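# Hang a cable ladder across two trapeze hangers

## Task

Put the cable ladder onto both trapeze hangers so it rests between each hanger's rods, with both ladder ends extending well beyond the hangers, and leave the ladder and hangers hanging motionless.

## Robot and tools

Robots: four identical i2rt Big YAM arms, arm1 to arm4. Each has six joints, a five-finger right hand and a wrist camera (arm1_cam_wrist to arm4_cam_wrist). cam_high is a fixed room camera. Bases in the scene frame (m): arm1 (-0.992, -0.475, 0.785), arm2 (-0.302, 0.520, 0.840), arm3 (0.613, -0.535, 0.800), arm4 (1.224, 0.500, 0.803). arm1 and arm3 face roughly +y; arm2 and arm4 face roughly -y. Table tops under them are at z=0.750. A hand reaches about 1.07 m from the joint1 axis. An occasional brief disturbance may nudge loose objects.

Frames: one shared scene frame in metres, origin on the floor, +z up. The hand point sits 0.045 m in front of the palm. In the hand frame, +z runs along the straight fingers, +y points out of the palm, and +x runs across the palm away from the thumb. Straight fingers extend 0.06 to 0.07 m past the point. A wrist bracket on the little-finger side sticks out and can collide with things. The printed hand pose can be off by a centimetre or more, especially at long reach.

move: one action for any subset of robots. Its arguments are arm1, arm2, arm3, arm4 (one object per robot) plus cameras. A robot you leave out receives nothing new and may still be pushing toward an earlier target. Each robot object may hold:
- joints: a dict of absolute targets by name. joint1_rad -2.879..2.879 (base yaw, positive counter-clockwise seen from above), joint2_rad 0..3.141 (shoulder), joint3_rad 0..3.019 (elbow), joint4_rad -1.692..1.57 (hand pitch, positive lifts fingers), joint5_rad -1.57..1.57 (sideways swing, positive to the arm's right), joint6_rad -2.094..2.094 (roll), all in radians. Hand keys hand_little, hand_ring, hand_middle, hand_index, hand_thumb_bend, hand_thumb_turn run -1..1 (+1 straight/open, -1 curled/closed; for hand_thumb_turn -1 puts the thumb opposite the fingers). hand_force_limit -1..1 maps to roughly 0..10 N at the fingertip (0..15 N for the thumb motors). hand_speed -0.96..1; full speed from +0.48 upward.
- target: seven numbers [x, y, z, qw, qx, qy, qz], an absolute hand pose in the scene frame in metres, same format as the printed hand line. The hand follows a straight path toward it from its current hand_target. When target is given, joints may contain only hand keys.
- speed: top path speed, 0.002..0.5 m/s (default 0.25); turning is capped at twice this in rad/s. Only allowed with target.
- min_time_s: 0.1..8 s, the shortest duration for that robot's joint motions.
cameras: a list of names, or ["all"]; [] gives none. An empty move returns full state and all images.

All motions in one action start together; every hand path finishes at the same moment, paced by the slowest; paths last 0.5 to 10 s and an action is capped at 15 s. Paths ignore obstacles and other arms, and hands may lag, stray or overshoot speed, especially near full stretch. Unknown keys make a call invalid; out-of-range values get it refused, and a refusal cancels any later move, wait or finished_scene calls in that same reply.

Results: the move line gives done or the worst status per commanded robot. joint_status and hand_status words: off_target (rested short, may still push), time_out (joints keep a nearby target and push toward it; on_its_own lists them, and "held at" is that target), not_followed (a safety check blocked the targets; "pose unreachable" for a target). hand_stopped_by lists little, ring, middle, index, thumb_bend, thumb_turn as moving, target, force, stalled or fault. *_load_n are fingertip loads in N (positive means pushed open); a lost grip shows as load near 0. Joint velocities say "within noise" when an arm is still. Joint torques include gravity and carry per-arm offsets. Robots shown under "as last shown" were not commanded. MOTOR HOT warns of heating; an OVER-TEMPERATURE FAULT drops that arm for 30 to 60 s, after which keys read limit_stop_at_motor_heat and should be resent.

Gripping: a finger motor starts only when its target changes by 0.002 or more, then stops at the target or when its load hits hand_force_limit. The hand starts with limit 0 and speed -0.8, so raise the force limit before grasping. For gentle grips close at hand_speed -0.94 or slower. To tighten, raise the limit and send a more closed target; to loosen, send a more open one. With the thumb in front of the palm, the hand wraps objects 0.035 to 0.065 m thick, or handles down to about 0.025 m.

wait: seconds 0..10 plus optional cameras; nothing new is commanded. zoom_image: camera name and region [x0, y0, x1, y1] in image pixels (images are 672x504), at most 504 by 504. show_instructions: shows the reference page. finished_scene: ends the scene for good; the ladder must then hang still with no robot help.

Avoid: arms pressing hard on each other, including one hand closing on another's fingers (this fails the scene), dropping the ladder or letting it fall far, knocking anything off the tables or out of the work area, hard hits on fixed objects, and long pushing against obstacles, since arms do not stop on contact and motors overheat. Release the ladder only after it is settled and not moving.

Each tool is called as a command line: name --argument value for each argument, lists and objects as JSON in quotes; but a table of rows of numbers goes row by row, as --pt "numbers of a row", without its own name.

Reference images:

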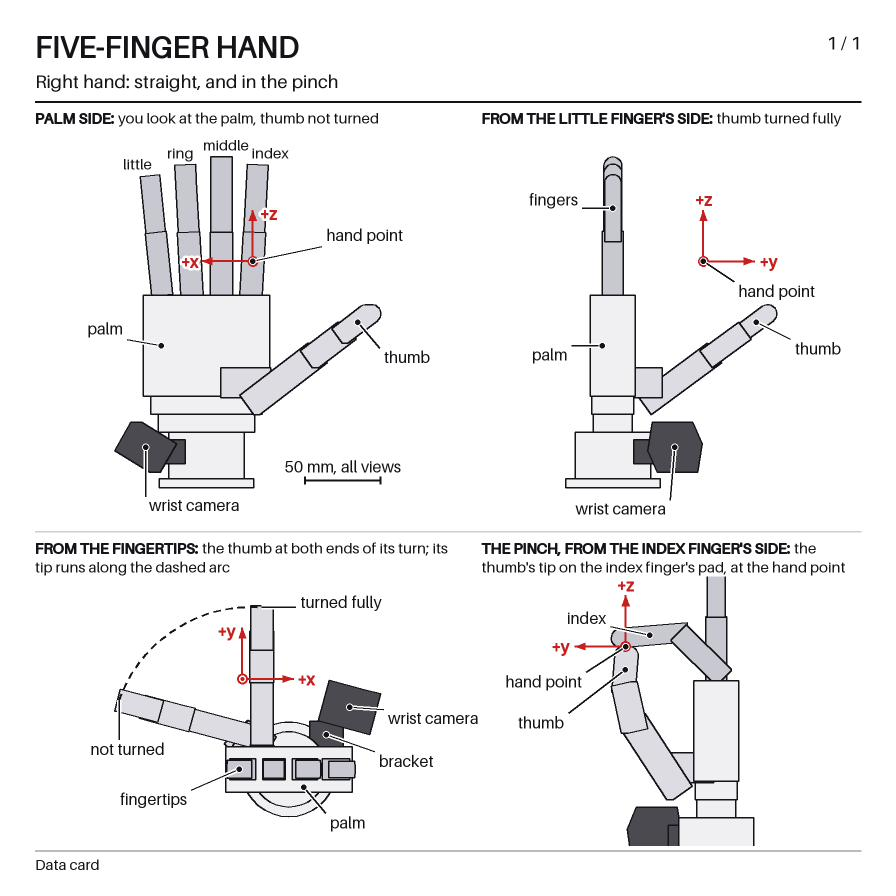

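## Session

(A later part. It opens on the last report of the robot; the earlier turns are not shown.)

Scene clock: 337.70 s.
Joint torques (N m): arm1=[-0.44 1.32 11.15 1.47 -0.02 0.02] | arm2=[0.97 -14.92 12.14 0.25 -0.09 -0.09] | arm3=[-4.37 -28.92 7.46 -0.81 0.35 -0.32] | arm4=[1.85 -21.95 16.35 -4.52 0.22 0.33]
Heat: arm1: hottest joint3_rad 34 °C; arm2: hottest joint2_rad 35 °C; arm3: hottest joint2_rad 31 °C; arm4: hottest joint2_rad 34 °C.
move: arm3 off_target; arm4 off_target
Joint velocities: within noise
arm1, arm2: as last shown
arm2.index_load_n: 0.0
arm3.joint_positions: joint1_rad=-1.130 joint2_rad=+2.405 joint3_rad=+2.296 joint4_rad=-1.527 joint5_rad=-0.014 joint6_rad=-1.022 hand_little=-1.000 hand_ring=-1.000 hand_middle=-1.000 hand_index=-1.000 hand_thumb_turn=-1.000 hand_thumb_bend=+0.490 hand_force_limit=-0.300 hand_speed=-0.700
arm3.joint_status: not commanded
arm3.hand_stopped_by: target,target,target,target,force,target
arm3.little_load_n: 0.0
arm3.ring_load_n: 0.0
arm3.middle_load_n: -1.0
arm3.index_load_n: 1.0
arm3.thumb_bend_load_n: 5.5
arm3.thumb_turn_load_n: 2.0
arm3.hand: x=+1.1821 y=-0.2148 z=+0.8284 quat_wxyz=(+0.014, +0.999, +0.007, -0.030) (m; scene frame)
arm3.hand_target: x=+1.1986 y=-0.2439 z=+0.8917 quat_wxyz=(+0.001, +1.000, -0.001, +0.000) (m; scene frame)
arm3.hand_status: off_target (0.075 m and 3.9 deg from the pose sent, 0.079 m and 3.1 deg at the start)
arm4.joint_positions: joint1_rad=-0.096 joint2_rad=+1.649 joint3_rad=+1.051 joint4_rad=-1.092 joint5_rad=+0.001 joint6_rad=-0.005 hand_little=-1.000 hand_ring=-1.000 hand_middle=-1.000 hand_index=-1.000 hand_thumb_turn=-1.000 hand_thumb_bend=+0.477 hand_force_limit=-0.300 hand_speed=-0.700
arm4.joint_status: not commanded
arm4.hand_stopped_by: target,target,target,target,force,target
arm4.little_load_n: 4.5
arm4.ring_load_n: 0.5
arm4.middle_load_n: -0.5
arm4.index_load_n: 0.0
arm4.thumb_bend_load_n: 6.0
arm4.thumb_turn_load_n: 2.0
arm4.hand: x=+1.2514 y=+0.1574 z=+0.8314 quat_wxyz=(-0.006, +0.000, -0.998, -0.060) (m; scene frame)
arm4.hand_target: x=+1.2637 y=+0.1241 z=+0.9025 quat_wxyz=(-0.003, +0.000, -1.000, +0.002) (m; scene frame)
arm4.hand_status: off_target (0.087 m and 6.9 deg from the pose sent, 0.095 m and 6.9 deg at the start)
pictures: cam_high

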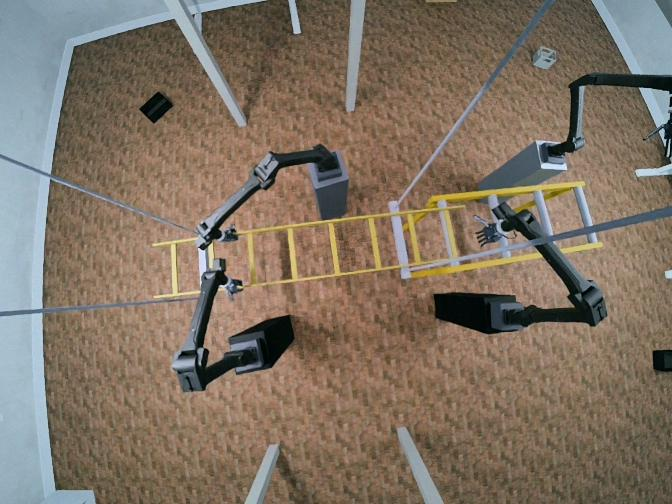

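move --arm3 '{"target": [1.195, -0.230, 0.858, 0, 1, 0, 0], "speed": 0.06}' --arm4 '{"target": [1.262, 0.138, 0.871, 0, 0, 1, 0], "speed": 0.06}'

move --arm3 '{"target": [1.190, -0.222, 0.824, 0, 1, 0, 0], "speed": 0.06}' --arm4 '{"target": [1.260, 0.147, 0.837, 0, 0, 1, 0], "speed": 0.06}' --cameras '["cam_high"]'

zoom_image --camera "cam_high" --region '[150, 200, 290, 320]'

Scene clock: 339.33 s.
Joint torques (N m): arm1=[-0.32 0.97 11.15 1.46 -0.02 0.04] | arm2=[1.08 -15.5 12.1 0.35 -0.08 -0.1] | arm3=[-2.55 -25.7 7.39 -0.28 0.31 -0.13] | arm4=[1.61 -22.48 9.74 -2.39 0.38 0.25]
Heat: arm1: hottest joint3_rad 34 °C; arm2: hottest joint2_rad 35 °C; arm3: hottest joint2_rad 31 °C; arm4: hottest joint2_rad 34 °C.
move: arm3 off_target; arm4 off_target
Joint velocities: within noise
arm1, arm2: as last shown
arm3.joint_positions: joint1_rad=-1.130 joint2_rad=+2.390 joint3_rad=+2.238 joint4_rad=-1.463 joint5_rad=-0.015 joint6_rad=-1.023 hand_little=-1.000 hand_ring=-1.000 hand_middle=-1.000 hand_index=-1.000 hand_thumb_turn=-1.000 hand_thumb_bend=+0.490 hand_force_limit=-0.300 hand_speed=-0.700
arm3.joint_status: not commanded
arm3.hand_stopped_by: target,target,target,target,force,target
arm3.little_load_n: 0.0
arm3.ring_load_n: 0.5
arm3.middle_load_n: -1.0
arm3.index_load_n: 1.0
arm3.thumb_bend_load_n: 6.0
arm3.thumb_turn_load_n: 2.0
arm3.hand: x=+1.1825 y=-0.2148 z=+0.8156 quat_wxyz=(+0.008, +1.000, +0.007, -0.022) (m; scene frame)
arm3.hand_target: x=+1.1941 y=-0.2300 z=+0.8568 quat_wxyz=(+0.000, +1.000, +0.000, +0.000) (m; scene frame)
arm3.hand_status: off_target (0.047 m and 2.8 deg from the pose sent, 0.036 m and 3.9 deg at the start)
arm4.joint_positions: joint1_rad=-0.095 joint2_rad=+1.658 joint3_rad=+1.029 joint4_rad=-1.043 joint5_rad=-0.001 joint6_rad=-0.001 hand_little=-1.000 hand_ring=-1.000 hand_middle=-1.000 hand_index=-1.000 hand_thumb_turn=-1.000 hand_thumb_bend=+0.477 hand_force_limit=-0.300 hand_speed=-0.700
arm4.joint_status: not commanded
arm4.hand_stopped_by: target,target,target,target,force,target
arm4.little_load_n: 3.5
arm4.ring_load_n: 1.0
arm4.middle_load_n: -0.5
arm4.index_load_n: 0.0
arm4.thumb_bend_load_n: 6.0
arm4.thumb_turn_load_n: 2.0
arm4.hand: x=+1.2524 y=+0.1559 z=+0.8193 quat_wxyz=(-0.006, -0.002, -0.999, -0.051) (m; scene frame)
arm4.hand_target: x=+1.2618 y=+0.1405 z=+0.8673 quat_wxyz=(-0.002, +0.000, -1.000, +0.000) (m; scene frame)
arm4.hand_status: off_target (0.056 m and 5.9 deg from the pose sent, 0.045 m and 6.9 deg at the start)
pictures: none

Scene clock: 340.40 s.
Joint torques (N m): arm1=[-0.03 1.2 11.18 1.58 -0.03 0.03] | arm2=[0.67 -15.03 12.07 0.4 -0.05 -0.07] | arm3=[-1.85 -24.23 6.68 0.09 0.36 -0.09] | arm4=[1.03 -21.19 7.71 -1.5 0.07 0.21]
Heat: arm1: hottest joint3_rad 34 °C; arm2: hottest joint2_rad 35 °C; arm3: hottest joint2_rad 31 °C; arm4: hottest joint2_rad 34 °C.
move: arm3 off_target; arm4 off_target
Joint velocities: within noise
arm1, arm2: as last shown
arm3.joint_positions: joint1_rad=-1.126 joint2_rad=+2.390 joint3_rad=+2.192 joint4_rad=-1.401 joint5_rad=-0.017 joint6_rad=-1.013 hand_little=-1.000 hand_ring=-1.000 hand_middle=-1.000 hand_index=-1.000 hand_thumb_turn=-1.000 hand_thumb_bend=+0.490 hand_force_limit=-0.300 hand_speed=-0.700
arm3.joint_status: not commanded
arm3.hand_stopped_by: target,target,target,target,force,target
arm3.little_load_n: 0.0
arm3.ring_load_n: 0.0
arm3.middle_load_n: -0.5
arm3.index_load_n: 1.0
arm3.thumb_bend_load_n: 5.5
arm3.thumb_turn_load_n: 2.0
arm3.hand: x=+1.1813 y=-0.2113 z=+0.7969 quat_wxyz=(+0.003, +1.000, +0.004, -0.016) (m; scene frame)
arm3.hand_target: x=+1.1897 y=-0.2220 z=+0.8235 quat_wxyz=(+0.000, +1.000, +0.000, +0.000) (m; scene frame)
arm3.hand_status: off_target (0.030 m and 1.9 deg from the pose sent, 0.013 m and 2.8 deg at the start)
arm4.joint_positions: joint1_rad=-0.095 joint2_rad=+1.667 joint3_rad=+0.984 joint4_rad=-0.968 joint5_rad=+0.008 joint6_rad=-0.001 hand_little=-1.000 hand_ring=-1.000 hand_middle=-1.000 hand_index=-1.000 hand_thumb_turn=-1.000 hand_thumb_bend=+0.477 hand_force_limit=-0.300 hand_speed=-0.700
arm4.joint_status: not commanded
arm4.hand_stopped_by: target,target,target,target,force,target
arm4.little_load_n: 2.0
arm4.ring_load_n: 1.0
arm4.middle_load_n: -0.5
arm4.index_load_n: 0.5
arm4.thumb_bend_load_n: 5.5
arm4.thumb_turn_load_n: 2.0
arm4.hand: x=+1.2509 y=+0.1596 z=+0.7999 quat_wxyz=(-0.002, -0.001, -0.999, -0.040) (m; scene frame)
arm4.hand_target: x=+1.2597 y=+0.1482 z=+0.8347 quat_wxyz=(-0.001, +0.000, -1.000, +0.000) (m; scene frame)
arm4.hand_status: off_target (0.040 m and 4.6 deg from the pose sent, 0.021 m and 5.9 deg at the start)
pictures: cam_high

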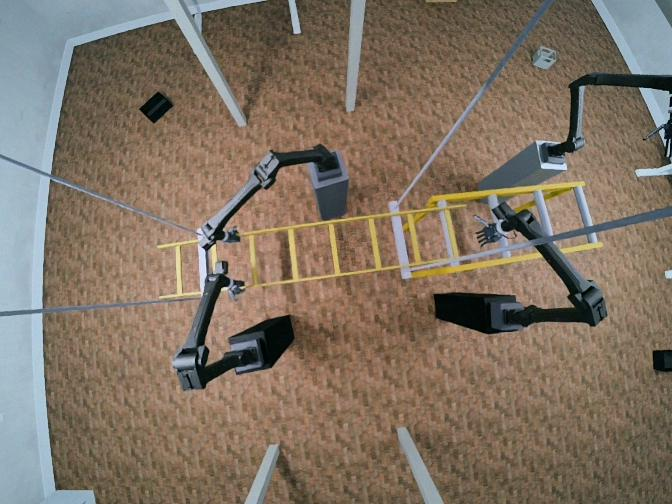

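Scaled by 3.600 from the camera's 672x504 image, which has a finer 960x720 frame.

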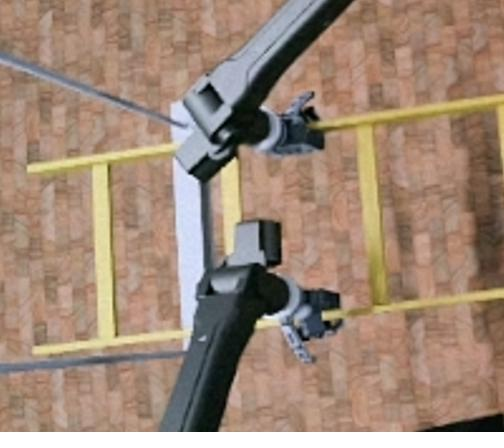

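move --arm3 '{"target": [1.187, -0.216, 0.797, 0, 1, 0, 0], "speed": 0.06}' --arm4 '{"target": [1.257, 0.154, 0.807, 0, 0, 1, 0], "speed": 0.06}'

move --arm3 '{"target": [1.185, -0.213, 0.787, 0, 1, 0, 0], "speed": 0.06}' --arm4 '{"target": [1.255, 0.160, 0.793, 0, 0, 1, 0], "speed": 0.06}' --cameras '["cam_high"]'

zoom_image --camera "cam_high" --region '[150, 200, 290, 320]'

zoom_image --camera "cam_high" --region '[375, 165, 515, 285]'

Scene clock: 341.80 s.
Joint torques (N m): arm1=[-0.56 1.26 10.91 1.48 -0.04 -0.01] | arm2=[0.91 -15.27 12.03 0.42 -0.04 -0.1] | arm3=[-1.03 -22.18 6.71 0.51 0.34 -0.03] | arm4=[0.85 -16.21 5.96 -0.06 0.1 0.12]
Heat: arm1: hottest joint3_rad 34 °C; arm2: hottest joint2_rad 35 °C; arm3: hottest joint2_rad 31 °C; arm4: hottest joint2_rad 34 °C.
move: arm3 off_target; arm4 off_target
Joint velocities: within noise
arm1, arm2: as last shown
arm1.thumb_bend_load_n: -0.5
arm3.joint_positions: joint1_rad=-1.126 joint2_rad=+2.387 joint3_rad=+2.159 joint4_rad=-1.363 joint5_rad=-0.016 joint6_rad=-1.010 hand_little=-1.000 hand_ring=-1.000 hand_middle=-1.000 hand_index=-1.000 hand_thumb_turn=-1.000 hand_thumb_bend=+0.490 hand_force_limit=-0.300 hand_speed=-0.700
arm3.joint_status: not commanded
arm3.hand_stopped_by: target,target,target,target,force,target
arm3.little_load_n: 0.0
arm3.ring_load_n: 0.0
arm3.middle_load_n: -0.5
arm3.index_load_n: 0.0
arm3.thumb_bend_load_n: 6.0
arm3.thumb_turn_load_n: 2.0
arm3.hand: x=+1.1806 y=-0.2117 z=+0.7867 quat_wxyz=(+0.001, +1.000, +0.003, -0.012) (m; scene frame)
arm3.hand_target: x=+1.1869 y=-0.2161 z=+0.7970 quat_wxyz=(+0.000, +1.000, +0.000, +0.000) (m; scene frame)
arm3.hand_status: off_target (0.013 m and 1.4 deg from the pose sent, 0.007 m and 1.9 deg at the start)
arm4.joint_positions: joint1_rad=-0.095 joint2_rad=+1.647 joint3_rad=+0.954 joint4_rad=-0.918 joint5_rad=+0.008 joint6_rad=-0.001 hand_little=-1.000 hand_ring=-1.000 hand_middle=-1.000 hand_index=-1.000 hand_thumb_turn=-1.000 hand_thumb_bend=+0.477 hand_force_limit=-0.300 hand_speed=-0.700
arm4.joint_status: not commanded
arm4.hand_stopped_by: target,target,target,target,force,target
arm4.little_load_n: 0.5
arm4.ring_load_n: 0.0
arm4.middle_load_n: -0.5
arm4.index_load_n: 0.0
arm4.thumb_bend_load_n: 6.0
arm4.thumb_turn_load_n: 2.0
arm4.hand: x=+1.2508 y=+0.1586 z=+0.7961 quat_wxyz=(-0.001, -0.002, -1.000, -0.020) (m; scene frame)
arm4.hand_target: x=+1.2569 y=+0.1542 z=+0.8068 quat_wxyz=(+0.000, +0.000, -1.000, +0.000) (m; scene frame)
arm4.hand_status: off_target (0.013 m and 2.3 deg from the pose sent, 0.011 m and 4.6 deg at the start)
pictures: none

Scene clock: 342.80 s.
Joint torques (N m): arm1=[-0.56 1.2 11.3 1.63 -0.05 0.09] | arm2=[0.97 -14.92 12.15 0.32 -0.07 -0.09] | arm3=[-0.79 -21.71 6.53 0.7 0.27 -0.01] | arm4=[0.44 -14.51 5.37 0.05 0.12 0.08]
Heat: arm1: hottest joint3_rad 34 °C; arm2: hottest joint2_rad 35 °C; arm3: hottest joint2_rad 31 °C; arm4: hottest joint2_rad 34 °C.
move: arm3 done; arm4 done
Joint velocities: within noise
arm1.joint_positions: joint1_rad=+0.437 joint2_rad=+0.614 joint3_rad=+1.368 joint4_rad=-1.170 joint5_rad=+0.105 joint6_rad=-1.150 hand_little=+1.000 hand_ring=+1.000 hand_middle=+1.000 hand_index=+1.000 hand_thumb_turn=+1.000 hand_thumb_bend=+1.000 hand_force_limit=+0.000 hand_speed=-0.800
arm1.joint_status: not commanded
arm1.hand_stopped_by: target,target,target,target,target,target
arm1.little_load_n: 0.0
arm1.ring_load_n: 0.0
arm1.middle_load_n: 0.0
arm1.index_load_n: 0.0
arm1.thumb_bend_load_n: 0.0
arm1.thumb_turn_load_n: 0.0
arm1.hand: x=-0.9996 y=-0.2167 z=+1.2951 quat_wxyz=(-0.473, +0.653, +0.526, +0.270) (m; scene frame)
arm1.hand_target: x=-0.9991 y=-0.2185 z=+1.3077 quat_wxyz=(-0.484, +0.648, +0.521, +0.275) (m; scene frame)
arm1.hand_status: not commanded
arm2: as last shown
arm2.middle_load_n: 0.5
arm3.joint_positions: joint1_rad=-1.125 joint2_rad=+2.387 joint3_rad=+2.148 joint4_rad=-1.345 joint5_rad=-0.014 joint6_rad=-1.007 hand_little=-1.000 hand_ring=-1.000 hand_middle=-1.000 hand_index=-1.000 hand_thumb_turn=-1.000 hand_thumb_bend=+0.490 hand_force_limit=-0.300 hand_speed=-0.700
arm3.joint_status: not commanded
arm3.hand_stopped_by: target,target,target,target,force,target
arm3.little_load_n: 0.0
arm3.ring_load_n: 0.5
arm3.middle_load_n: -0.5
arm3.index_load_n: 0.0
arm3.thumb_bend_load_n: 6.0
arm3.thumb_turn_load_n: 2.0
arm3.hand: x=+1.1811 y=-0.2108 z=+0.7822 quat_wxyz=(+0.000, +1.000, +0.002, -0.008) (m; scene frame)
arm3.hand_target: x=+1.1849 y=-0.2130 z=+0.7870 quat_wxyz=(+0.000, +1.000, +0.000, +0.000) (m; scene frame)
arm3.hand_status: done (0.007 m and 1.0 deg from the pose sent, 0.005 m and 1.4 deg at the start)
arm4.joint_positions: joint1_rad=-0.095 joint2_rad=+1.640 joint3_rad=+0.930 joint4_rad=-0.875 joint5_rad=+0.008 joint6_rad=-0.001 hand_little=-1.000 hand_ring=-1.000 hand_middle=-1.000 hand_index=-1.000 hand_thumb_turn=-1.000 hand_thumb_bend=+0.477 hand_force_limit=-0.300 hand_speed=-0.700
arm4.joint_status: not commanded
arm4.hand_stopped_by: target,target,target,target,force,target
arm4.little_load_n: 0.0
arm4.ring_load_n: 0.0
arm4.middle_load_n: -0.5
arm4.index_load_n: 0.0
arm4.thumb_bend_load_n: 6.0
arm4.thumb_turn_load_n: 2.0
arm4.hand: x=+1.2509 y=+0.1584 z=+0.7900 quat_wxyz=(-0.001, -0.002, -1.000, -0.007) (m; scene frame)
arm4.hand_target: x=+1.2549 y=+0.1600 z=+0.7930 quat_wxyz=(+0.000, +0.000, -1.000, +0.000) (m; scene frame)
arm4.hand_status: done (0.005 m and 0.8 deg from the pose sent, 0.005 m and 2.3 deg at the start)
pictures: cam_high

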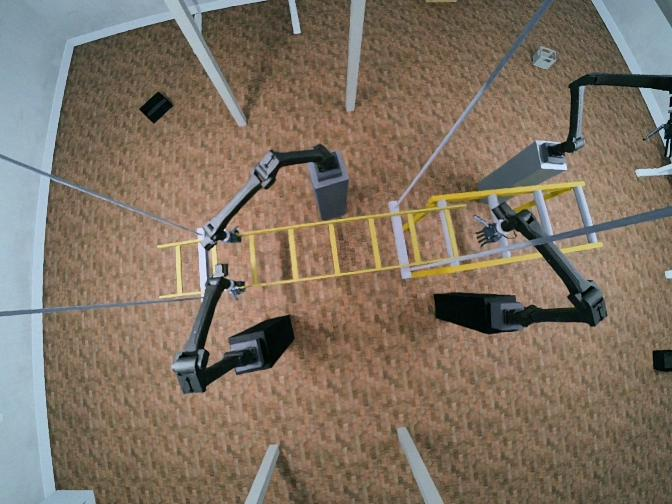

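Scaled by 3.600 from the camera's 672x504 image, which has a finer 960x720 frame.

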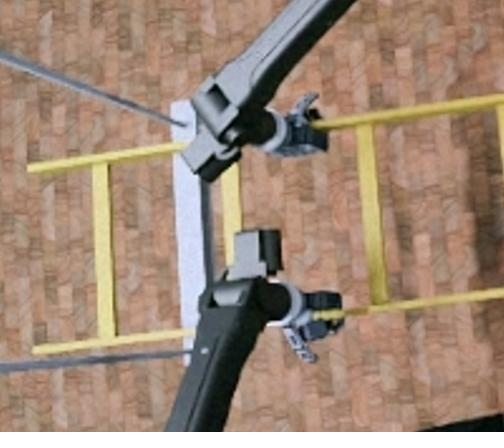

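Scaled by 3.600 from the camera's 672x504 image, which has a finer 960x720 frame.

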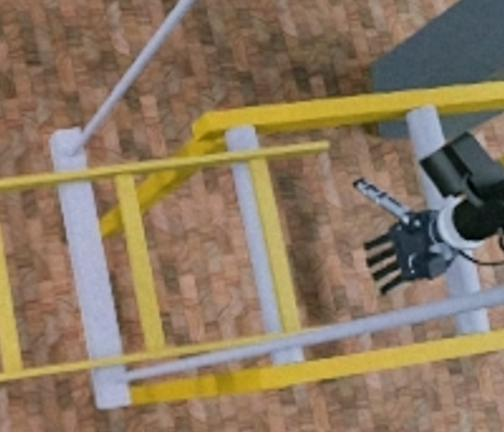

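zoom_image --camera "cam_high" --region '[380, 190, 430, 290]'

zoom_image --camera "cam_high" --region '[420, 185, 480, 285]'

Scaled by 5.040 from the camera's 672x504 image, which has a finer 960x720 frame.

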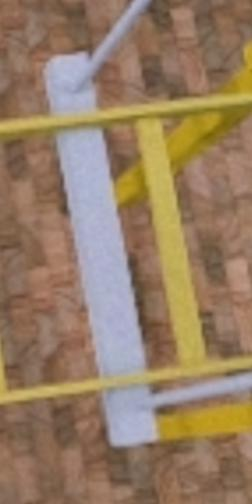

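Scaled by 5.040 from the camera's 672x504 image, which has a finer 960x720 frame.

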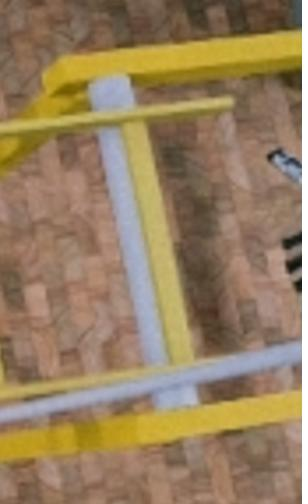

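move --arm3 '{"joints": {"hand_speed": -0.4, "hand_little": 1, "hand_ring": 1, "hand_middle": 1, "hand_index": 1, "hand_thumb_bend": 1}}'

move --arm3 '{"target": [1.175, -0.196, 0.84, 0, 1, 0, 0], "speed": 0.12}'

move --arm3 '{"target": [1.170, -0.196, 0.965, 0, 1, 0, 0], "speed": 0.2}'

move --arm3 '{"target": [0.985, -0.196, 0.965, 0, 1, 0, 0], "speed": 0.2}' --cameras '["arm3_cam_wrist", "cam_high"]'

zoom_image --camera "cam_high" --region '[150, 200, 290, 320]'

Scene clock: 351.73 s.
Joint torques (N m): arm1=[-0.21 1.08 11.11 1.55 -0.09 0.08] | arm2=[0.79 -14.92 12.1 0.36 -0.08 -0.1] | arm3=[-0.62 -21.54 6.46 0.7 0.23 -0.03] | arm4=[0.44 -14.45 5.39 -0.01 0.13 0.07]
Heat: arm1: hottest joint3_rad 34 °C; arm2: hottest joint3_rad 36 °C; arm3: hottest joint2_rad 31 °C; arm4: hottest joint2_rad 33 °C.
move: arm3 done
Joint velocities: within noise
arm1, arm4: as last shown
arm2.joint_positions: joint1_rad=+0.495 joint2_rad=+1.700 joint3_rad=+1.507 joint4_rad=-1.426 joint5_rad=-0.002 joint6_rad=+1.923 hand_little=+1.000 hand_ring=+1.000 hand_middle=+1.000 hand_index=+1.000 hand_thumb_turn=+1.000 hand_thumb_bend=+1.000 hand_force_limit=+0.000 hand_speed=-0.800
arm2.joint_status: not commanded
arm2.hand_stopped_by: target,target,target,target,target,target
arm2.little_load_n: 0.0
arm2.ring_load_n: 0.0
arm2.middle_load_n: 0.0
arm2.index_load_n: 0.0
arm2.thumb_bend_load_n: 0.0
arm2.thumb_turn_load_n: 0.0
arm2.hand: x=-0.0702 y=+0.0218 z=+0.9993 quat_wxyz=(+0.018, -0.707, -0.707, -0.008) (m; scene frame)
arm2.hand_target: x=-0.0703 y=+0.0106 z=+1.0200 quat_wxyz=(+0.000, -0.707, -0.707, +0.000) (m; scene frame)
arm2.hand_status: not commanded
arm3.joint_positions: joint1_rad=-1.125 joint2_rad=+2.387 joint3_rad=+2.148 joint4_rad=-1.345 joint5_rad=-0.014 joint6_rad=-1.006 hand_little=+1.000 hand_ring=+1.000 hand_middle=+1.000 hand_index=+1.000 hand_thumb_turn=-1.000 hand_thumb_bend=+1.000 hand_force_limit=-0.300 hand_speed=-0.400
arm3.joint_status: all done
arm3.hand_stopped_by: target,target,target,target,target,target
arm3.little_load_n: 0.0
arm3.ring_load_n: 0.0
arm3.middle_load_n: 0.0
arm3.index_load_n: 0.0
arm3.thumb_bend_load_n: 0.0
arm3.thumb_turn_load_n: 0.0
arm3.hand: x=+1.1810 y=-0.2108 z=+0.7822 quat_wxyz=(+0.000, +1.000, +0.001, -0.008) (m; scene frame)
arm3.hand_target: x=+1.1850 y=-0.2130 z=+0.7870 quat_wxyz=(+0.000, +1.000, +0.000, +0.000) (m; scene frame)
arm3.hand_status: not commanded
arm4.thumb_bend_load_n: 5.5
pictures: none

Scene clock: 353.07 s.
Joint torques (N m): arm1=[-0.79 1.14 11.21 1.37 -0.01 0.04] | arm2=[1.03 -15.5 12.15 0.29 -0.04 -0.11] | arm3=[0.03 -23.36 10.17 0.09 0.09 0.1] | arm4=[0.44 -14.45 5.38 0.12 0.12 0.08]
Heat: arm1: hottest joint3_rad 34 °C; arm2: hottest joint3_rad 36 °C; arm3: hottest joint2_rad 31 °C; arm4: hottest joint2_rad 33 °C.
move: arm3 off_target
Joint velocities: within noise
arm1, arm2, arm4: as last shown
arm2.little_load_n: -0.5
arm3.joint_positions: joint1_rad=-1.107 joint2_rad=+2.372 joint3_rad=+2.170 joint4_rad=-1.436 joint5_rad=-0.010 joint6_rad=-0.988 hand_little=+1.000 hand_ring=+1.000 hand_middle=+1.000 hand_index=+1.000 hand_thumb_turn=-1.000 hand_thumb_bend=+1.000 hand_force_limit=-0.300 hand_speed=-0.400
arm3.joint_status: not commanded
arm3.hand_stopped_by: target,target,target,target,target,target
arm3.little_load_n: 0.0
arm3.ring_load_n: 0.0
arm3.middle_load_n: 0.0
arm3.index_load_n: 0.0
arm3.thumb_bend_load_n: 0.0
arm3.thumb_turn_load_n: 0.0
arm3.hand: x=+1.1626 y=-0.2085 z=+0.8048 quat_wxyz=(+0.017, +0.999, +0.001, -0.029) (m; scene frame)
arm3.hand_target: x=+1.1737 y=-0.1968 z=+0.8400 quat_wxyz=(+0.000, +1.000, +0.000, +0.000) (m; scene frame)
arm3.hand_status: off_target (0.039 m and 3.9 deg from the pose sent, 0.060 m and 0.9 deg at the start)
arm4.joint_positions: joint1_rad=-0.095 joint2_rad=+1.640 joint3_rad=+0.930 joint4_rad=-0.874 joint5_rad=+0.008 joint6_rad=-0.001 hand_little=-1.000 hand_ring=-1.000 hand_middle=-1.000 hand_index=-1.000 hand_thumb_turn=-1.000 hand_thumb_bend=+0.477 hand_force_limit=-0.300 hand_speed=-0.700
arm4.hand: x=+1.2509 y=+0.1582 z=+0.7899 quat_wxyz=(-0.001, -0.002, -1.000, -0.006) (m; scene frame)
arm4.hand_target: x=+1.2549 y=+0.1599 z=+0.7930 quat_wxyz=(+0.000, +0.000, -1.000, +0.000) (m; scene frame)
pictures: none

Scene clock: 354.40 s.
Joint torques (N m): arm1=[-0.26 1.03 11.32 1.58 -0.04 0.06] | arm2=[0.85 -15.21 12.04 0.34 -0.06 -0.1] | arm3=[0.5 -21.83 10.09 0.06 0.09 0.06] | arm4=[0.5 -14.45 5.37 -0.03 0.12 0.08]
Heat: arm1: hottest joint3_rad 34 °C; arm2: hottest joint3_rad 36 °C; arm3: hottest joint2_rad 31 °C; arm4: hottest joint2_rad 33 °C.
move: arm3 off_target
Joint velocities: within noise
arm1, arm2, arm4: as last shown
arm2.little_load_n: 0.0
arm3.joint_positions: joint1_rad=-1.107 joint2_rad=+2.297 joint3_rad=+2.401 joint4_rad=-1.679 joint5_rad=-0.008 joint6_rad=-0.985 hand_little=+1.000 hand_ring=+1.000 hand_middle=+1.000 hand_index=+1.000 hand_thumb_turn=-1.000 hand_thumb_bend=+1.000 hand_force_limit=-0.300 hand_speed=-0.400
arm3.joint_status: not commanded
arm3.hand_stopped_by: target,target,target,target,target,target
arm3.little_load_n: 0.0
arm3.ring_load_n: 0.0
arm3.middle_load_n: 0.0
arm3.index_load_n: 0.0
arm3.thumb_bend_load_n: -0.5
arm3.thumb_turn_load_n: 0.0
arm3.hand: x=+1.1668 y=-0.2052 z=+0.9398 quat_wxyz=(+0.001, +1.000, +0.000, -0.003) (m; scene frame)
arm3.hand_target: x=+1.1689 y=-0.1969 z=+0.9646 quat_wxyz=(-0.011, +1.000, +0.002, +0.019) (m; scene frame)
arm3.hand_status: off_target (0.027 m and 0.3 deg from the pose sent, 0.161 m and 3.9 deg at the start; a joint's target at an end of its range on 21 of 40 steps)
arm4.thumb_bend_load_n: 6.0
pictures: none

Scene clock: 356.17 s.
Joint torques (N m): arm1=[-0.5 1.49 11.02 1.44 -0.06 0.03] | arm2=[1.38 -15.44 12.11 0.29 -0.08 -0.07] | arm3=[0.21 -17.96 7.19 0.85 0.01 0.09] | arm4=[0.5 -14.45 5.38 -0.02 0.12 0.08]
Heat: arm1: hottest joint3_rad 34 °C; arm2: hottest joint3_rad 36 °C; arm3: hottest joint2_rad 31 °C; arm4: hottest joint2_rad 33 °C.
move: arm3 off_target
Joint velocities: within noise
arm1, arm2, arm4: as last shown
arm1.middle_load_n: -0.5
arm3.joint_positions: joint1_rad=-0.919 joint2_rad=+1.866 joint3_rad=+1.717 joint4_rad=-1.466 joint5_rad=-0.008 joint6_rad=-0.802 hand_little=+1.000 hand_ring=+1.000 hand_middle=+1.000 hand_index=+1.000 hand_thumb_turn=-1.000 hand_thumb_bend=+1.000 hand_force_limit=-0.300 hand_speed=-0.400
arm3.joint_status: not commanded
arm3.hand_stopped_by: target,target,target,target,target,target
arm3.little_load_n: 0.0
arm3.ring_load_n: 0.0
arm3.middle_load_n: 0.0
arm3.index_load_n: 0.0
arm3.thumb_bend_load_n: 0.0
arm3.thumb_turn_load_n: 0.0
arm3.hand: x=+0.9838 y=-0.2006 z=+0.9505 quat_wxyz=(+0.015, +1.000, +0.002, -0.017) (m; scene frame)
arm3.hand_target: x=+0.9849 y=-0.1962 z=+0.9649 quat_wxyz=(+0.000, +1.000, +0.000, +0.000) (m; scene frame)
arm3.hand_status: off_target (0.015 m and 2.7 deg from the pose sent, 0.184 m and 0.3 deg at the start)
arm4.thumb_bend_load_n: 5.5
pictures: arm3_cam_wrist, cam_high

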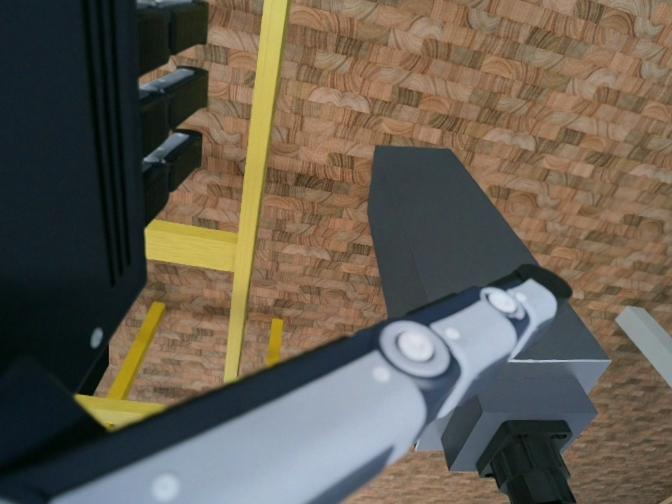

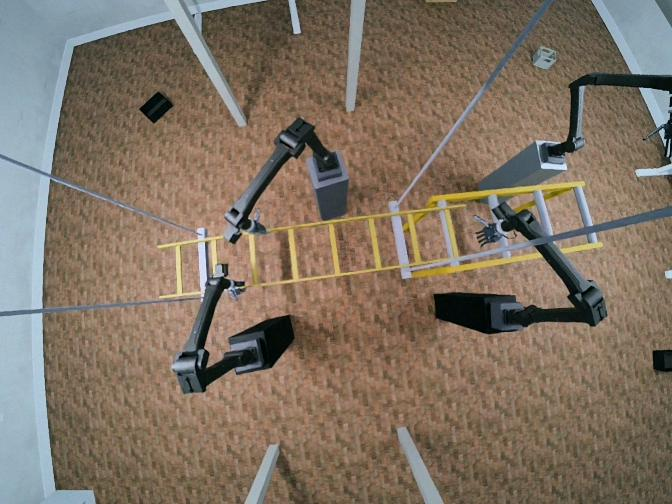

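Scaled by 3.600 from the camera's 672x504 image, which has a finer 960x720 frame.

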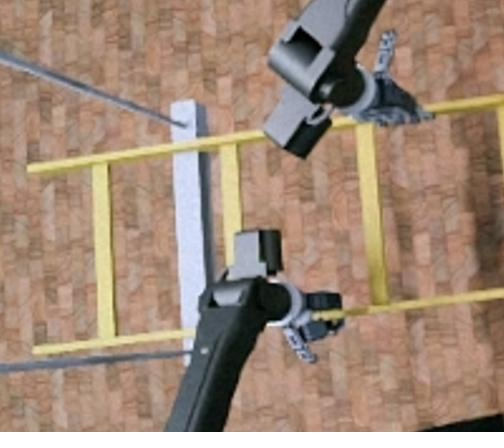

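move --arm3 '{"target": [0.988, -0.196, 0.805, 0, 1, 0, 0], "speed": 0.15}'

move --arm3 '{"target": [0.988, -0.2145, 0.786, 0, 1, 0, 0], "speed": 0.1}' --cameras '["arm3_cam_wrist"]'

Scene clock: 358.30 s.
Joint torques (N m): arm1=[0.15 0.56 11.17 1.61 -0.07 0] | arm2=[1.03 -15.03 12.1 0.32 -0.1 -0.07] | arm3=[-0.21 -15.15 6.89 0.9 0.02 0.08] | arm4=[0.5 -14.45 5.39 -0.02 0.12 0.08]
Heat: arm1: hottest joint3_rad 34 °C; arm2: hottest joint3_rad 36 °C; arm3: hottest joint2_rad 31 °C; arm4: hottest joint2_rad 33 °C.
move: arm3 done
Joint velocities: within noise
arm1, arm2, arm4: as last shown
arm1.little_load_n: -0.5
arm1.middle_load_n: 0.0
arm3.joint_positions: joint1_rad=-0.919 joint2_rad=+1.963 joint3_rad=+1.473 joint4_rad=-1.094 joint5_rad=-0.008 joint6_rad=-0.802 hand_little=+1.000 hand_ring=+1.000 hand_middle=+1.000 hand_index=+1.000 hand_thumb_turn=-1.000 hand_thumb_bend=+1.000 hand_force_limit=-0.300 hand_speed=-0.400
arm3.joint_status: not commanded
arm3.hand_stopped_by: target,target,target,target,target,target
arm3.little_load_n: 0.0
arm3.ring_load_n: 0.5
arm3.middle_load_n: 0.0
arm3.index_load_n: 0.0
arm3.thumb_bend_load_n: 0.0
arm3.thumb_turn_load_n: 0.0
arm3.hand: x=+0.9842 y=-0.2013 z=+0.8069 quat_wxyz=(+0.004, +1.000, +0.002, -0.006) (m; scene frame)
arm3.hand_target: x=+0.9879 y=-0.1961 z=+0.8051 quat_wxyz=(+0.000, +1.000, +0.000, +0.000) (m; scene frame)
arm3.hand_status: done (0.007 m and 0.9 deg from the pose sent, 0.146 m and 2.6 deg at the start)
pictures: none

Scene clock: 359.37 s.
Joint torques (N m): arm1=[-0.67 0.97 10.96 1.58 -0.05 0.06] | arm2=[0.91 -15.38 12.03 0.31 -0.07 -0.1] | arm3=[-1.85 -15.38 5.98 0.69 0.06 -0.17] | arm4=[0.44 -14.45 5.38 0.03 0.12 0.07]
Heat: arm1: hottest joint3_rad 34 °C; arm2: hottest joint3_rad 36 °C; arm3: hottest joint2_rad 31 °C; arm4: hottest joint2_rad 33 °C.
move: arm3 done
Joint velocities: within noise
arm1, arm2, arm4: as last shown
arm1.little_load_n: 0.0
arm3.joint_positions: joint1_rad=-0.923 joint2_rad=+1.963 joint3_rad=+1.418 joint4_rad=-1.030 joint5_rad=-0.008 joint6_rad=-0.804 hand_little=+1.000 hand_ring=+1.000 hand_middle=+1.000 hand_index=+1.000 hand_thumb_turn=-1.000 hand_thumb_bend=+1.000 hand_force_limit=-0.300 hand_speed=-0.400
arm3.joint_status: not commanded
arm3.hand_stopped_by: target,target,target,target,target,target
arm3.little_load_n: 0.0
arm3.ring_load_n: 0.0
arm3.middle_load_n: 0.0
arm3.index_load_n: 0.0
arm3.thumb_bend_load_n: 0.0
arm3.thumb_turn_load_n: 0.0
arm3.hand: x=+0.9799 y=-0.2085 z=+0.7879 quat_wxyz=(+0.001, +1.000, +0.001, -0.003) (m; scene frame)
arm3.hand_target: x=+0.9879 y=-0.2146 z=+0.7861 quat_wxyz=(+0.000, +1.000, +0.000, +0.000) (m; scene frame)
arm3.hand_status: done (0.010 m and 0.4 deg from the pose sent, 0.025 m and 0.9 deg at the start)
arm4.thumb_bend_load_n: 6.0
arm4.hand_target: x=+1.2549 y=+0.1600 z=+0.7930 quat_wxyz=(+0.000, +0.000, -1.000, +0.000) (m; scene frame)
pictures: arm3_cam_wrist

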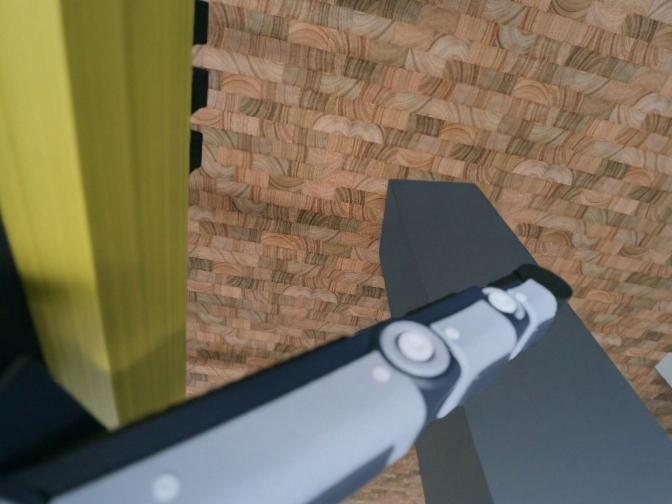

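move --arm3 '{"joints": {"hand_speed": -0.5, "hand_force_limit": 0.0, "hand_little": -1, "hand_ring": -1, "hand_middle": -1, "hand_index": -1}}' --arm4 '{"joints": {"hand_speed": -0.4, "hand_little": 1, "hand_ring": 1, "hand_middle": 1, "hand_index": 1, "hand_thumb_bend": 1}}' --cameras '["arm3_cam_wrist"]'

move --arm3 '{"joints": {"hand_speed": -0.7, "hand_force_limit": -0.3, "hand_thumb_bend": -1}}' --arm4 '{"target": [1.250, 0.146, 0.86, 0, 0, 1, 0], "speed": 0.12}'

move --arm4 '{"target": [1.245, 0.146, 0.970, 0, 0, 1, 0], "speed": 0.2}'

move --arm4 '{"target": [1.040, 0.134, 0.950, 0, 0, 1, 0], "speed": 0.2}' --cameras '["arm4_cam_wrist", "cam_high"]'

zoom_image --camera "cam_high" --region '[150, 200, 290, 320]'

Scene clock: 364.17 s.
Joint torques (N m): arm1=[-0.38 1.03 11.1 1.4 -0.03 0.02] | arm2=[1.2 -15.09 12.08 0.34 -0.07 -0.07] | arm3=[-2.02 -15.5 5.94 0.77 0.07 -0.14] | arm4=[0.44 -14.51 5.38 0.01 0.12 0.07]
Heat: arm1: hottest joint3_rad 34 °C; arm2: hottest joint3_rad 36 °C; arm3: hottest joint2_rad 31 °C; arm4: hottest joint2_rad 33 °C.
move: arm3 done; arm4 done
Joint velocities: within noise
arm1, arm2: as last shown
arm3.joint_positions: joint1_rad=-0.923 joint2_rad=+1.963 joint3_rad=+1.418 joint4_rad=-1.029 joint5_rad=-0.008 joint6_rad=-0.805 hand_little=-1.000 hand_ring=-1.000 hand_middle=-1.000 hand_index=-1.000 hand_thumb_turn=-1.000 hand_thumb_bend=+1.000 hand_force_limit=+0.000 hand_speed=-0.500
arm3.joint_status: all done
arm3.hand_stopped_by: target,target,target,target,target,target
arm3.little_load_n: 0.0
arm3.ring_load_n: 0.5
arm3.middle_load_n: 0.0
arm3.index_load_n: 0.0
arm3.thumb_bend_load_n: -0.5
arm3.thumb_turn_load_n: 0.0
arm3.hand: x=+0.9801 y=-0.2084 z=+0.7879 quat_wxyz=(+0.001, +1.000, +0.002, -0.003) (m; scene frame)
arm3.hand_target: x=+0.9879 y=-0.2146 z=+0.7861 quat_wxyz=(+0.000, +1.000, +0.000, +0.000) (m; scene frame)
arm3.hand_status: not commanded
arm4.joint_positions: joint1_rad=-0.095 joint2_rad=+1.640 joint3_rad=+0.930 joint4_rad=-0.874 joint5_rad=+0.008 joint6_rad=-0.001 hand_little=+1.000 hand_ring=+1.000 hand_middle=+1.000 hand_index=+1.000 hand_thumb_turn=-1.000 hand_thumb_bend=+1.000 hand_force_limit=-0.300 hand_speed=-0.400
arm4.joint_status: all done
arm4.hand_stopped_by: target,target,target,target,target,target
arm4.little_load_n: 0.0
arm4.ring_load_n: 0.0
arm4.middle_load_n: 0.0
arm4.index_load_n: 0.0
arm4.thumb_bend_load_n: 0.0
arm4.thumb_turn_load_n: 0.0
arm4.hand: x=+1.2509 y=+0.1582 z=+0.7899 quat_wxyz=(-0.001, -0.002, -1.000, -0.006) (m; scene frame)
arm4.hand_target: x=+1.2549 y=+0.1600 z=+0.7930 quat_wxyz=(+0.000, +0.000, -1.000, +0.000) (m; scene frame)
arm4.hand_status: not commanded
pictures: arm3_cam_wrist

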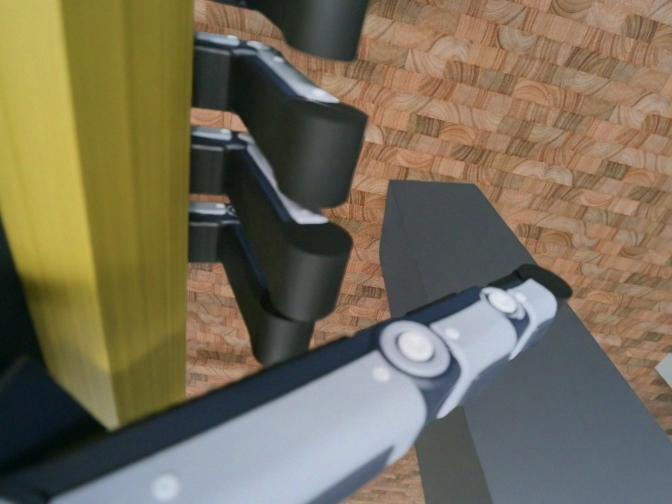

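Scene clock: 369.10 s.
Joint torques (N m): arm1=[-0.03 1.61 11.12 1.54 -0.03 0.02] | arm2=[0.91 -15.56 12.15 0.38 -0.08 -0.1] | arm3=[-1.61 -15.15 6 0.68 0.07 -0.15] | arm4=[-0.21 -14.21 10.92 -1.17 0.13 -0.03]
Heat: arm1: hottest joint3_rad 34 °C; arm2: hottest joint3_rad 36 °C; arm3: hottest joint2_rad 31 °C; arm4: hottest joint2_rad 33 °C.
move: arm3 off_target; arm4 off_target
Joint velocities: within noise
arm1.joint_positions: joint1_rad=+0.437 joint2_rad=+0.614 joint3_rad=+1.368 joint4_rad=-1.170 joint5_rad=+0.105 joint6_rad=-1.150 hand_little=+1.000 hand_ring=+1.000 hand_middle=+1.000 hand_index=+1.000 hand_thumb_turn=+1.000 hand_thumb_bend=+1.000 hand_force_limit=+0.000 hand_speed=-0.800
arm1.joint_status: not commanded
arm1.hand_stopped_by: target,target,target,target,target,target
arm1.little_load_n: 0.0
arm1.ring_load_n: 0.0
arm1.middle_load_n: 0.0
arm1.index_load_n: 0.0
arm1.thumb_bend_load_n: 0.0
arm1.thumb_turn_load_n: 0.0
arm1.hand: x=-0.9996 y=-0.2167 z=+1.2951 quat_wxyz=(-0.473, +0.653, +0.526, +0.270) (m; scene frame)
arm1.hand_target: x=-0.9991 y=-0.2185 z=+1.3077 quat_wxyz=(-0.484, +0.648, +0.521, +0.275) (m; scene frame)
arm1.hand_status: not commanded
arm2: as last shown
arm2.thumb_turn_load_n: -0.5
arm3.joint_positions: joint1_rad=-0.924 joint2_rad=+1.963 joint3_rad=+1.417 joint4_rad=-1.026 joint5_rad=-0.009 joint6_rad=-0.806 hand_little=-1.000 hand_ring=-1.000 hand_middle=-1.000 hand_index=-1.000 hand_thumb_turn=-1.000 hand_thumb_bend=+0.491 hand_force_limit=-0.300 hand_speed=-0.700
arm3.joint_status: hand_thumb_bend off_target (ended at +0.491, target -1.000); the others done
arm3.hand_stopped_by: target,target,target,target,force,target
arm3.little_load_n: 0.0
arm3.ring_load_n: 0.0
arm3.middle_load_n: -0.5
arm3.index_load_n: 0.0
arm3.thumb_bend_load_n: 6.0
arm3.thumb_turn_load_n: 2.0
arm3.hand: x=+0.9809 y=-0.2086 z=+0.7875 quat_wxyz=(+0.000, +1.000, +0.002, -0.002) (m; scene frame)
arm3.hand_target: x=+0.9878 y=-0.2146 z=+0.7860 quat_wxyz=(+0.000, +1.000, +0.000, +0.000) (m; scene frame)
arm3.hand_status: not commanded
arm4.joint_positions: joint1_rad=-0.095 joint2_rad=+1.564 joint3_rad=+0.990 joint4_rad=-1.044 joint5_rad=+0.008 joint6_rad=-0.001 hand_little=+1.000 hand_ring=+1.000 hand_middle=+1.000 hand_index=+1.000 hand_thumb_turn=-1.000 hand_thumb_bend=+1.000 hand_force_limit=-0.300 hand_speed=-0.400
arm4.joint_status: not commanded
arm4.hand_stopped_by: target,target,target,target,target,target
arm4.little_load_n: 0.0
arm4.ring_load_n: 0.0
arm4.middle_load_n: 0.0
arm4.index_load_n: 0.0
arm4.thumb_bend_load_n: 0.0
arm4.thumb_turn_load_n: 0.0
arm4.hand: x=+1.2504 y=+0.1651 z=+0.8398 quat_wxyz=(-0.002, -0.002, -1.000, -0.024) (m; scene frame)
arm4.hand_target: x=+1.2500 y=+0.1468 z=+0.8599 quat_wxyz=(+0.000, +0.000, -1.000, +0.000) (m; scene frame)
arm4.hand_status: off_target (0.028 m and 2.7 deg from the pose sent, 0.071 m and 0.8 deg at the start)
pictures: none

Scene clock: 370.47 s.
Joint torques (N m): arm1=[0.03 1.38 11.14 1.35 -0.02 0.05] | arm2=[1.08 -15.62 12.14 0.31 -0.04 -0.11] | arm3=[-1.67 -15.5 5.97 0.64 0.09 -0.14] | arm4=[-0.91 -12.45 12.71 -0.75 0.15 -0.12]
Heat: arm1: hottest joint3_rad 34 °C; arm2: hottest joint3_rad 36 °C; arm3: hottest joint2_rad 31 °C; arm4: hottest joint2_rad 33 °C.
move: arm4 off_target
Joint velocities: within noise
arm1, arm3: as last shown
arm1.thumb_bend_load_n: -0.5
arm2.joint_positions: joint1_rad=+0.495 joint2_rad=+1.700 joint3_rad=+1.507 joint4_rad=-1.426 joint5_rad=-0.002 joint6_rad=+1.923 hand_little=+1.000 hand_ring=+1.000 hand_middle=+1.000 hand_index=+1.000 hand_thumb_turn=+1.000 hand_thumb_bend=+1.000 hand_force_limit=+0.000 hand_speed=-0.800
arm2.joint_status: not commanded
arm2.hand_stopped_by: target,target,target,target,target,target
arm2.little_load_n: 0.0
arm2.ring_load_n: 0.0
arm2.middle_load_n: -0.5
arm2.index_load_n: 0.0
arm2.thumb_bend_load_n: 0.5
arm2.thumb_turn_load_n: 0.0
arm2.hand: x=-0.0702 y=+0.0218 z=+0.9993 quat_wxyz=(+0.018, -0.707, -0.707, -0.008) (m; scene frame)
arm2.hand_target: x=-0.0703 y=+0.0106 z=+1.0200 quat_wxyz=(+0.000, -0.707, -0.707, +0.000) (m; scene frame)
arm2.hand_status: not commanded
arm3.middle_load_n: -1.0
arm4.joint_positions: joint1_rad=-0.095 joint2_rad=+1.446 joint3_rad=+1.174 joint4_rad=-1.351 joint5_rad=+0.008 joint6_rad=-0.001 hand_little=+1.000 hand_ring=+1.000 hand_middle=+1.000 hand_index=+1.000 hand_thumb_turn=-1.000 hand_thumb_bend=+1.000 hand_force_limit=-0.300 hand_speed=-0.400
arm4.joint_status: not commanded
arm4.hand_stopped_by: target,target,target,target,target,target
arm4.little_load_n: 0.0
arm4.ring_load_n: 0.0
arm4.middle_load_n: 0.0
arm4.index_load_n: 0.0
arm4.thumb_bend_load_n: 0.0
arm4.thumb_turn_load_n: 0.0
arm4.hand: x=+1.2491 y=+0.1641 z=+0.9499 quat_wxyz=(-0.002, -0.002, -1.000, -0.026) (m; scene frame)
arm4.hand_target: x=+1.2450 y=+0.1470 z=+0.9699 quat_wxyz=(+0.000, +0.000, -1.000, +0.000) (m; scene frame)
arm4.hand_status: off_target (0.027 m and 3.0 deg from the pose sent, 0.132 m and 2.7 deg at the start)
pictures: none

Scene clock: 372.43 s.
Joint torques (N m): arm1=[-0.79 1.61 11.02 1.44 -0.04 0.03] | arm2=[1.08 -15.5 12.05 0.36 -0.06 -0.06] | arm3=[-1.61 -15.27 5.97 0.69 0.11 -0.15] | arm4=[-0.91 -13.1 12.82 -0.1 -0.11 -0.17]
Heat: arm1: hottest joint3_rad 34 °C; arm2: hottest joint3_rad 36 °C; arm3: hottest joint2_rad 31 °C; arm4: hottest joint2_rad 33 °C.
move: arm4 off_target
Joint velocities: within noise
arm1, arm2, arm3: as last shown
arm2.middle_load_n: 0.0
arm2.thumb_bend_load_n: 0.0
arm3.middle_load_n: -0.5
arm4.joint_positions: joint1_rad=-0.540 joint2_rad=+1.589 joint3_rad=+1.313 joint4_rad=-1.336 joint5_rad=+0.014 joint6_rad=-0.441 hand_little=+1.000 hand_ring=+1.000 hand_middle=+1.000 hand_index=+1.000 hand_thumb_turn=-1.000 hand_thumb_bend=+1.000 hand_force_limit=-0.300 hand_speed=-0.400
arm4.joint_status: not commanded
arm4.hand_stopped_by: target,target,target,target,target,target
arm4.little_load_n: 0.0
arm4.ring_load_n: 0.0
arm4.middle_load_n: 0.0
arm4.index_load_n: 0.0
arm4.thumb_bend_load_n: 0.0
arm4.thumb_turn_load_n: 0.0
arm4.hand: x=+1.0534 y=+0.1537 z=+0.9392 quat_wxyz=(-0.008, -0.004, -1.000, -0.022) (m; scene frame)
arm4.hand_target: x=+1.0404 y=+0.1350 z=+0.9503 quat_wxyz=(+0.001, +0.000, -1.000, +0.000) (m; scene frame)
arm4.hand_status: off_target (0.026 m and 2.7 deg from the pose sent, 0.211 m and 3.0 deg at the start)
pictures: arm4_cam_wrist, cam_high

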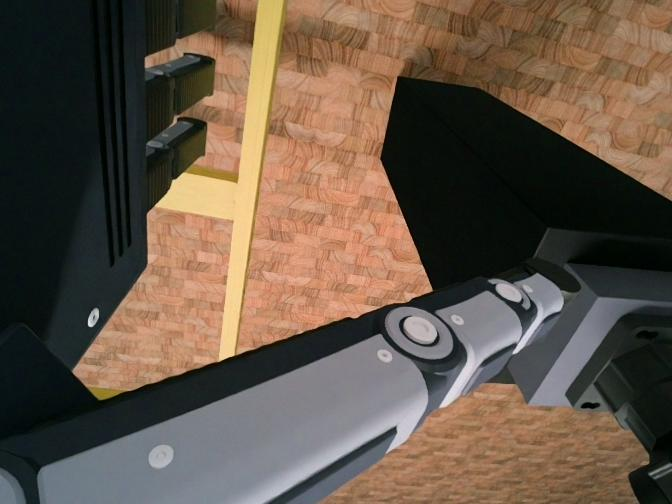

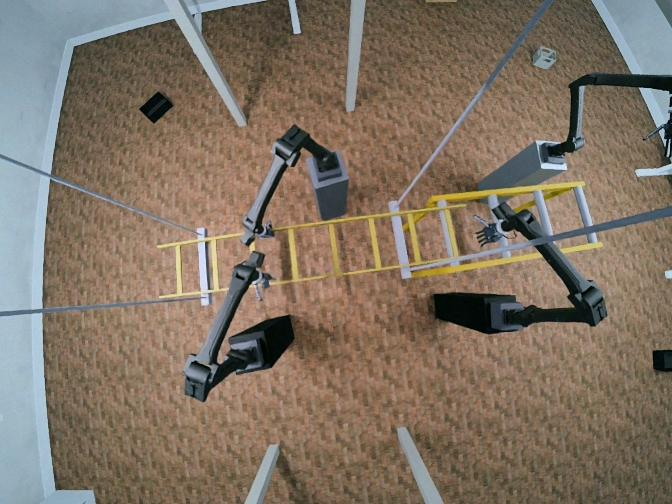

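Scaled by 3.600 from the camera's 672x504 image, which has a finer 960x720 frame.

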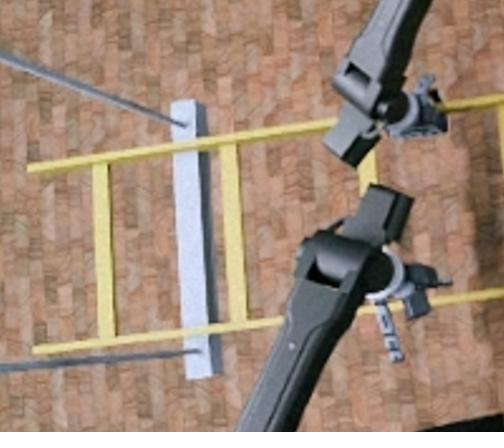

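move --arm4 '{"target": [1.032, 0.138, 0.88, 0, 0, 1, 0], "speed": 0.15}'

move --arm4 '{"target": [1.033, 0.150, 0.80, 0, 0, 1, 0], "speed": 0.12}'

move --arm4 '{"target": [1.033, 0.166, 0.790, 0, 0, 1, 0], "speed": 0.1}' --cameras '["arm4_cam_wrist"]'

Scene clock: 373.97 s.
Joint torques (N m): arm1=[-0.15 1.26 11.18 1.44 -0.02 -0.01] | arm2=[1.32 -15.33 12.14 0.29 -0.05 -0.08] | arm3=[-1.49 -15.15 6 0.66 0.09 -0.16] | arm4=[-1.26 -14.86 7.5 0.31 -0.1 -0.17]
Heat: arm1: hottest joint3_rad 34 °C; arm2: hottest joint3_rad 36 °C; arm3: hottest joint2_rad 31 °C; arm4: hottest joint2_rad 33 °C.
move: arm4 done
Joint velocities: within noise
arm1, arm2, arm3: as last shown
arm1.thumb_bend_load_n: 0.0
arm2.ring_load_n: 0.5
arm2.thumb_turn_load_n: 0.5
arm3.thumb_turn_load_n: 1.5
arm4.joint_positions: joint1_rad=-0.555 joint2_rad=+1.659 joint3_rad=+1.256 joint4_rad=-1.166 joint5_rad=+0.014 joint6_rad=-0.462 hand_little=+1.000 hand_ring=+1.000 hand_middle=+1.000 hand_index=+1.000 hand_thumb_turn=-1.000 hand_thumb_bend=+1.000 hand_force_limit=-0.300 hand_speed=-0.400
arm4.joint_status: not commanded
arm4.hand_stopped_by: target,target,target,target,target,target
arm4.little_load_n: 0.0
arm4.ring_load_n: 0.0
arm4.middle_load_n: 0.0
arm4.index_load_n: 0.0
arm4.thumb_bend_load_n: 0.0
arm4.thumb_turn_load_n: 0.0
arm4.hand: x=+1.0381 y=+0.1375 z=+0.8839 quat_wxyz=(+0.001, -0.001, -1.000, -0.003) (m; scene frame)
arm4.hand_target: x=+1.0321 y=+0.1381 z=+0.8800 quat_wxyz=(+0.000, +0.000, -1.000, +0.000) (m; scene frame)
arm4.hand_status: done (0.007 m and 0.4 deg from the pose sent, 0.065 m and 2.7 deg at the start)
pictures: none

Scene clock: 375.37 s.
Joint torques (N m): arm1=[-0.91 1.73 11.41 1.61 -0.05 0.06] | arm2=[0.97 -15.56 12.19 0.36 -0.05 -0.07] | arm3=[-1.79 -15.5 5.94 0.58 0.09 -0.14] | arm4=[-1.32 -14.33 6.54 0.31 -0.1 -0.19]
Heat: arm1: hottest joint3_rad 34 °C; arm2: hottest joint3_rad 36 °C; arm3: hottest joint2_rad 31 °C; arm4: hottest joint2_rad 33 °C.
move: arm4 done
Joint velocities: within noise
arm1, arm2, arm3: as last shown
arm2.ring_load_n: 0.0
arm2.thumb_turn_load_n: 0.0
arm3.thumb_turn_load_n: 2.0
arm4.joint_positions: joint1_rad=-0.566 joint2_rad=+1.736 joint3_rad=+1.125 joint4_rad=-0.953 joint5_rad=+0.014 joint6_rad=-0.473 hand_little=+1.000 hand_ring=+1.000 hand_middle=+1.000 hand_index=+1.000 hand_thumb_turn=-1.000 hand_thumb_bend=+1.000 hand_force_limit=-0.300 hand_speed=-0.400
arm4.joint_status: not commanded
arm4.hand_stopped_by: target,target,target,target,target,target
arm4.little_load_n: 0.0
arm4.ring_load_n: -0.5
arm4.middle_load_n: 0.0
arm4.index_load_n: 0.0
arm4.thumb_bend_load_n: 0.0
arm4.thumb_turn_load_n: 0.0
arm4.hand: x=+1.0385 y=+0.1474 z=+0.8058 quat_wxyz=(+0.002, -0.001, -1.000, +0.000) (m; scene frame)
arm4.hand_target: x=+1.0331 y=+0.1501 z=+0.8001 quat_wxyz=(+0.000, +0.000, -1.000, +0.000) (m; scene frame)
arm4.hand_status: done (0.008 m and 0.3 deg from the pose sent, 0.085 m and 0.4 deg at the start)
pictures: none

Scene clock: 376.37 s.
Joint torques (N m): arm1=[-0.38 1.32 11.08 1.54 -0.09 0.02] | arm2=[0.97 -15.5 12.08 0.27 -0.08 -0.09] | arm3=[-1.61 -15.44 6.05 0.69 0.09 -0.13] | arm4=[-1.38 -15.15 5.79 0.16 -0.03 -0.2]
Heat: arm1: hottest joint3_rad 34 °C; arm2: hottest joint3_rad 37 °C; arm3: hottest joint2_rad 31 °C; arm4: hottest joint2_rad 33 °C.
move: arm4 done
Joint velocities: within noise
arm1, arm2, arm3: as last shown
arm1.thumb_turn_load_n: -0.5
arm3.middle_load_n: -1.0
arm3.thumb_bend_load_n: 5.5
arm4.joint_positions: joint1_rad=-0.581 joint2_rad=+1.736 joint3_rad=+1.079 joint4_rad=-0.910 joint5_rad=+0.012 joint6_rad=-0.488 hand_little=+1.000 hand_ring=+1.000 hand_middle=+1.000 hand_index=+1.000 hand_thumb_turn=-1.000 hand_thumb_bend=+1.000 hand_force_limit=-0.300 hand_speed=-0.400
arm4.joint_status: not commanded
arm4.hand_stopped_by: target,target,target,target,target,target
arm4.little_load_n: 0.0
arm4.ring_load_n: 0.0
arm4.middle_load_n: 0.5
arm4.index_load_n: 0.0
arm4.thumb_bend_load_n: 0.0
arm4.thumb_turn_load_n: 0.0
arm4.hand: x=+1.0379 y=+0.1606 z=+0.7917 quat_wxyz=(+0.001, -0.001, -1.000, -0.001) (m; scene frame)
arm4.hand_target: x=+1.0330 y=+0.1660 z=+0.7901 quat_wxyz=(+0.000, +0.000, -1.000, +0.000) (m; scene frame)
arm4.hand_status: done (0.007 m and 0.2 deg from the pose sent, 0.025 m and 0.3 deg at the start)
pictures: arm4_cam_wrist

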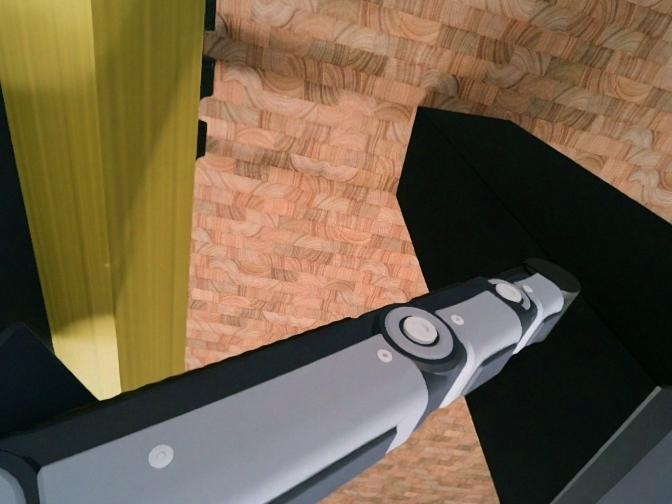

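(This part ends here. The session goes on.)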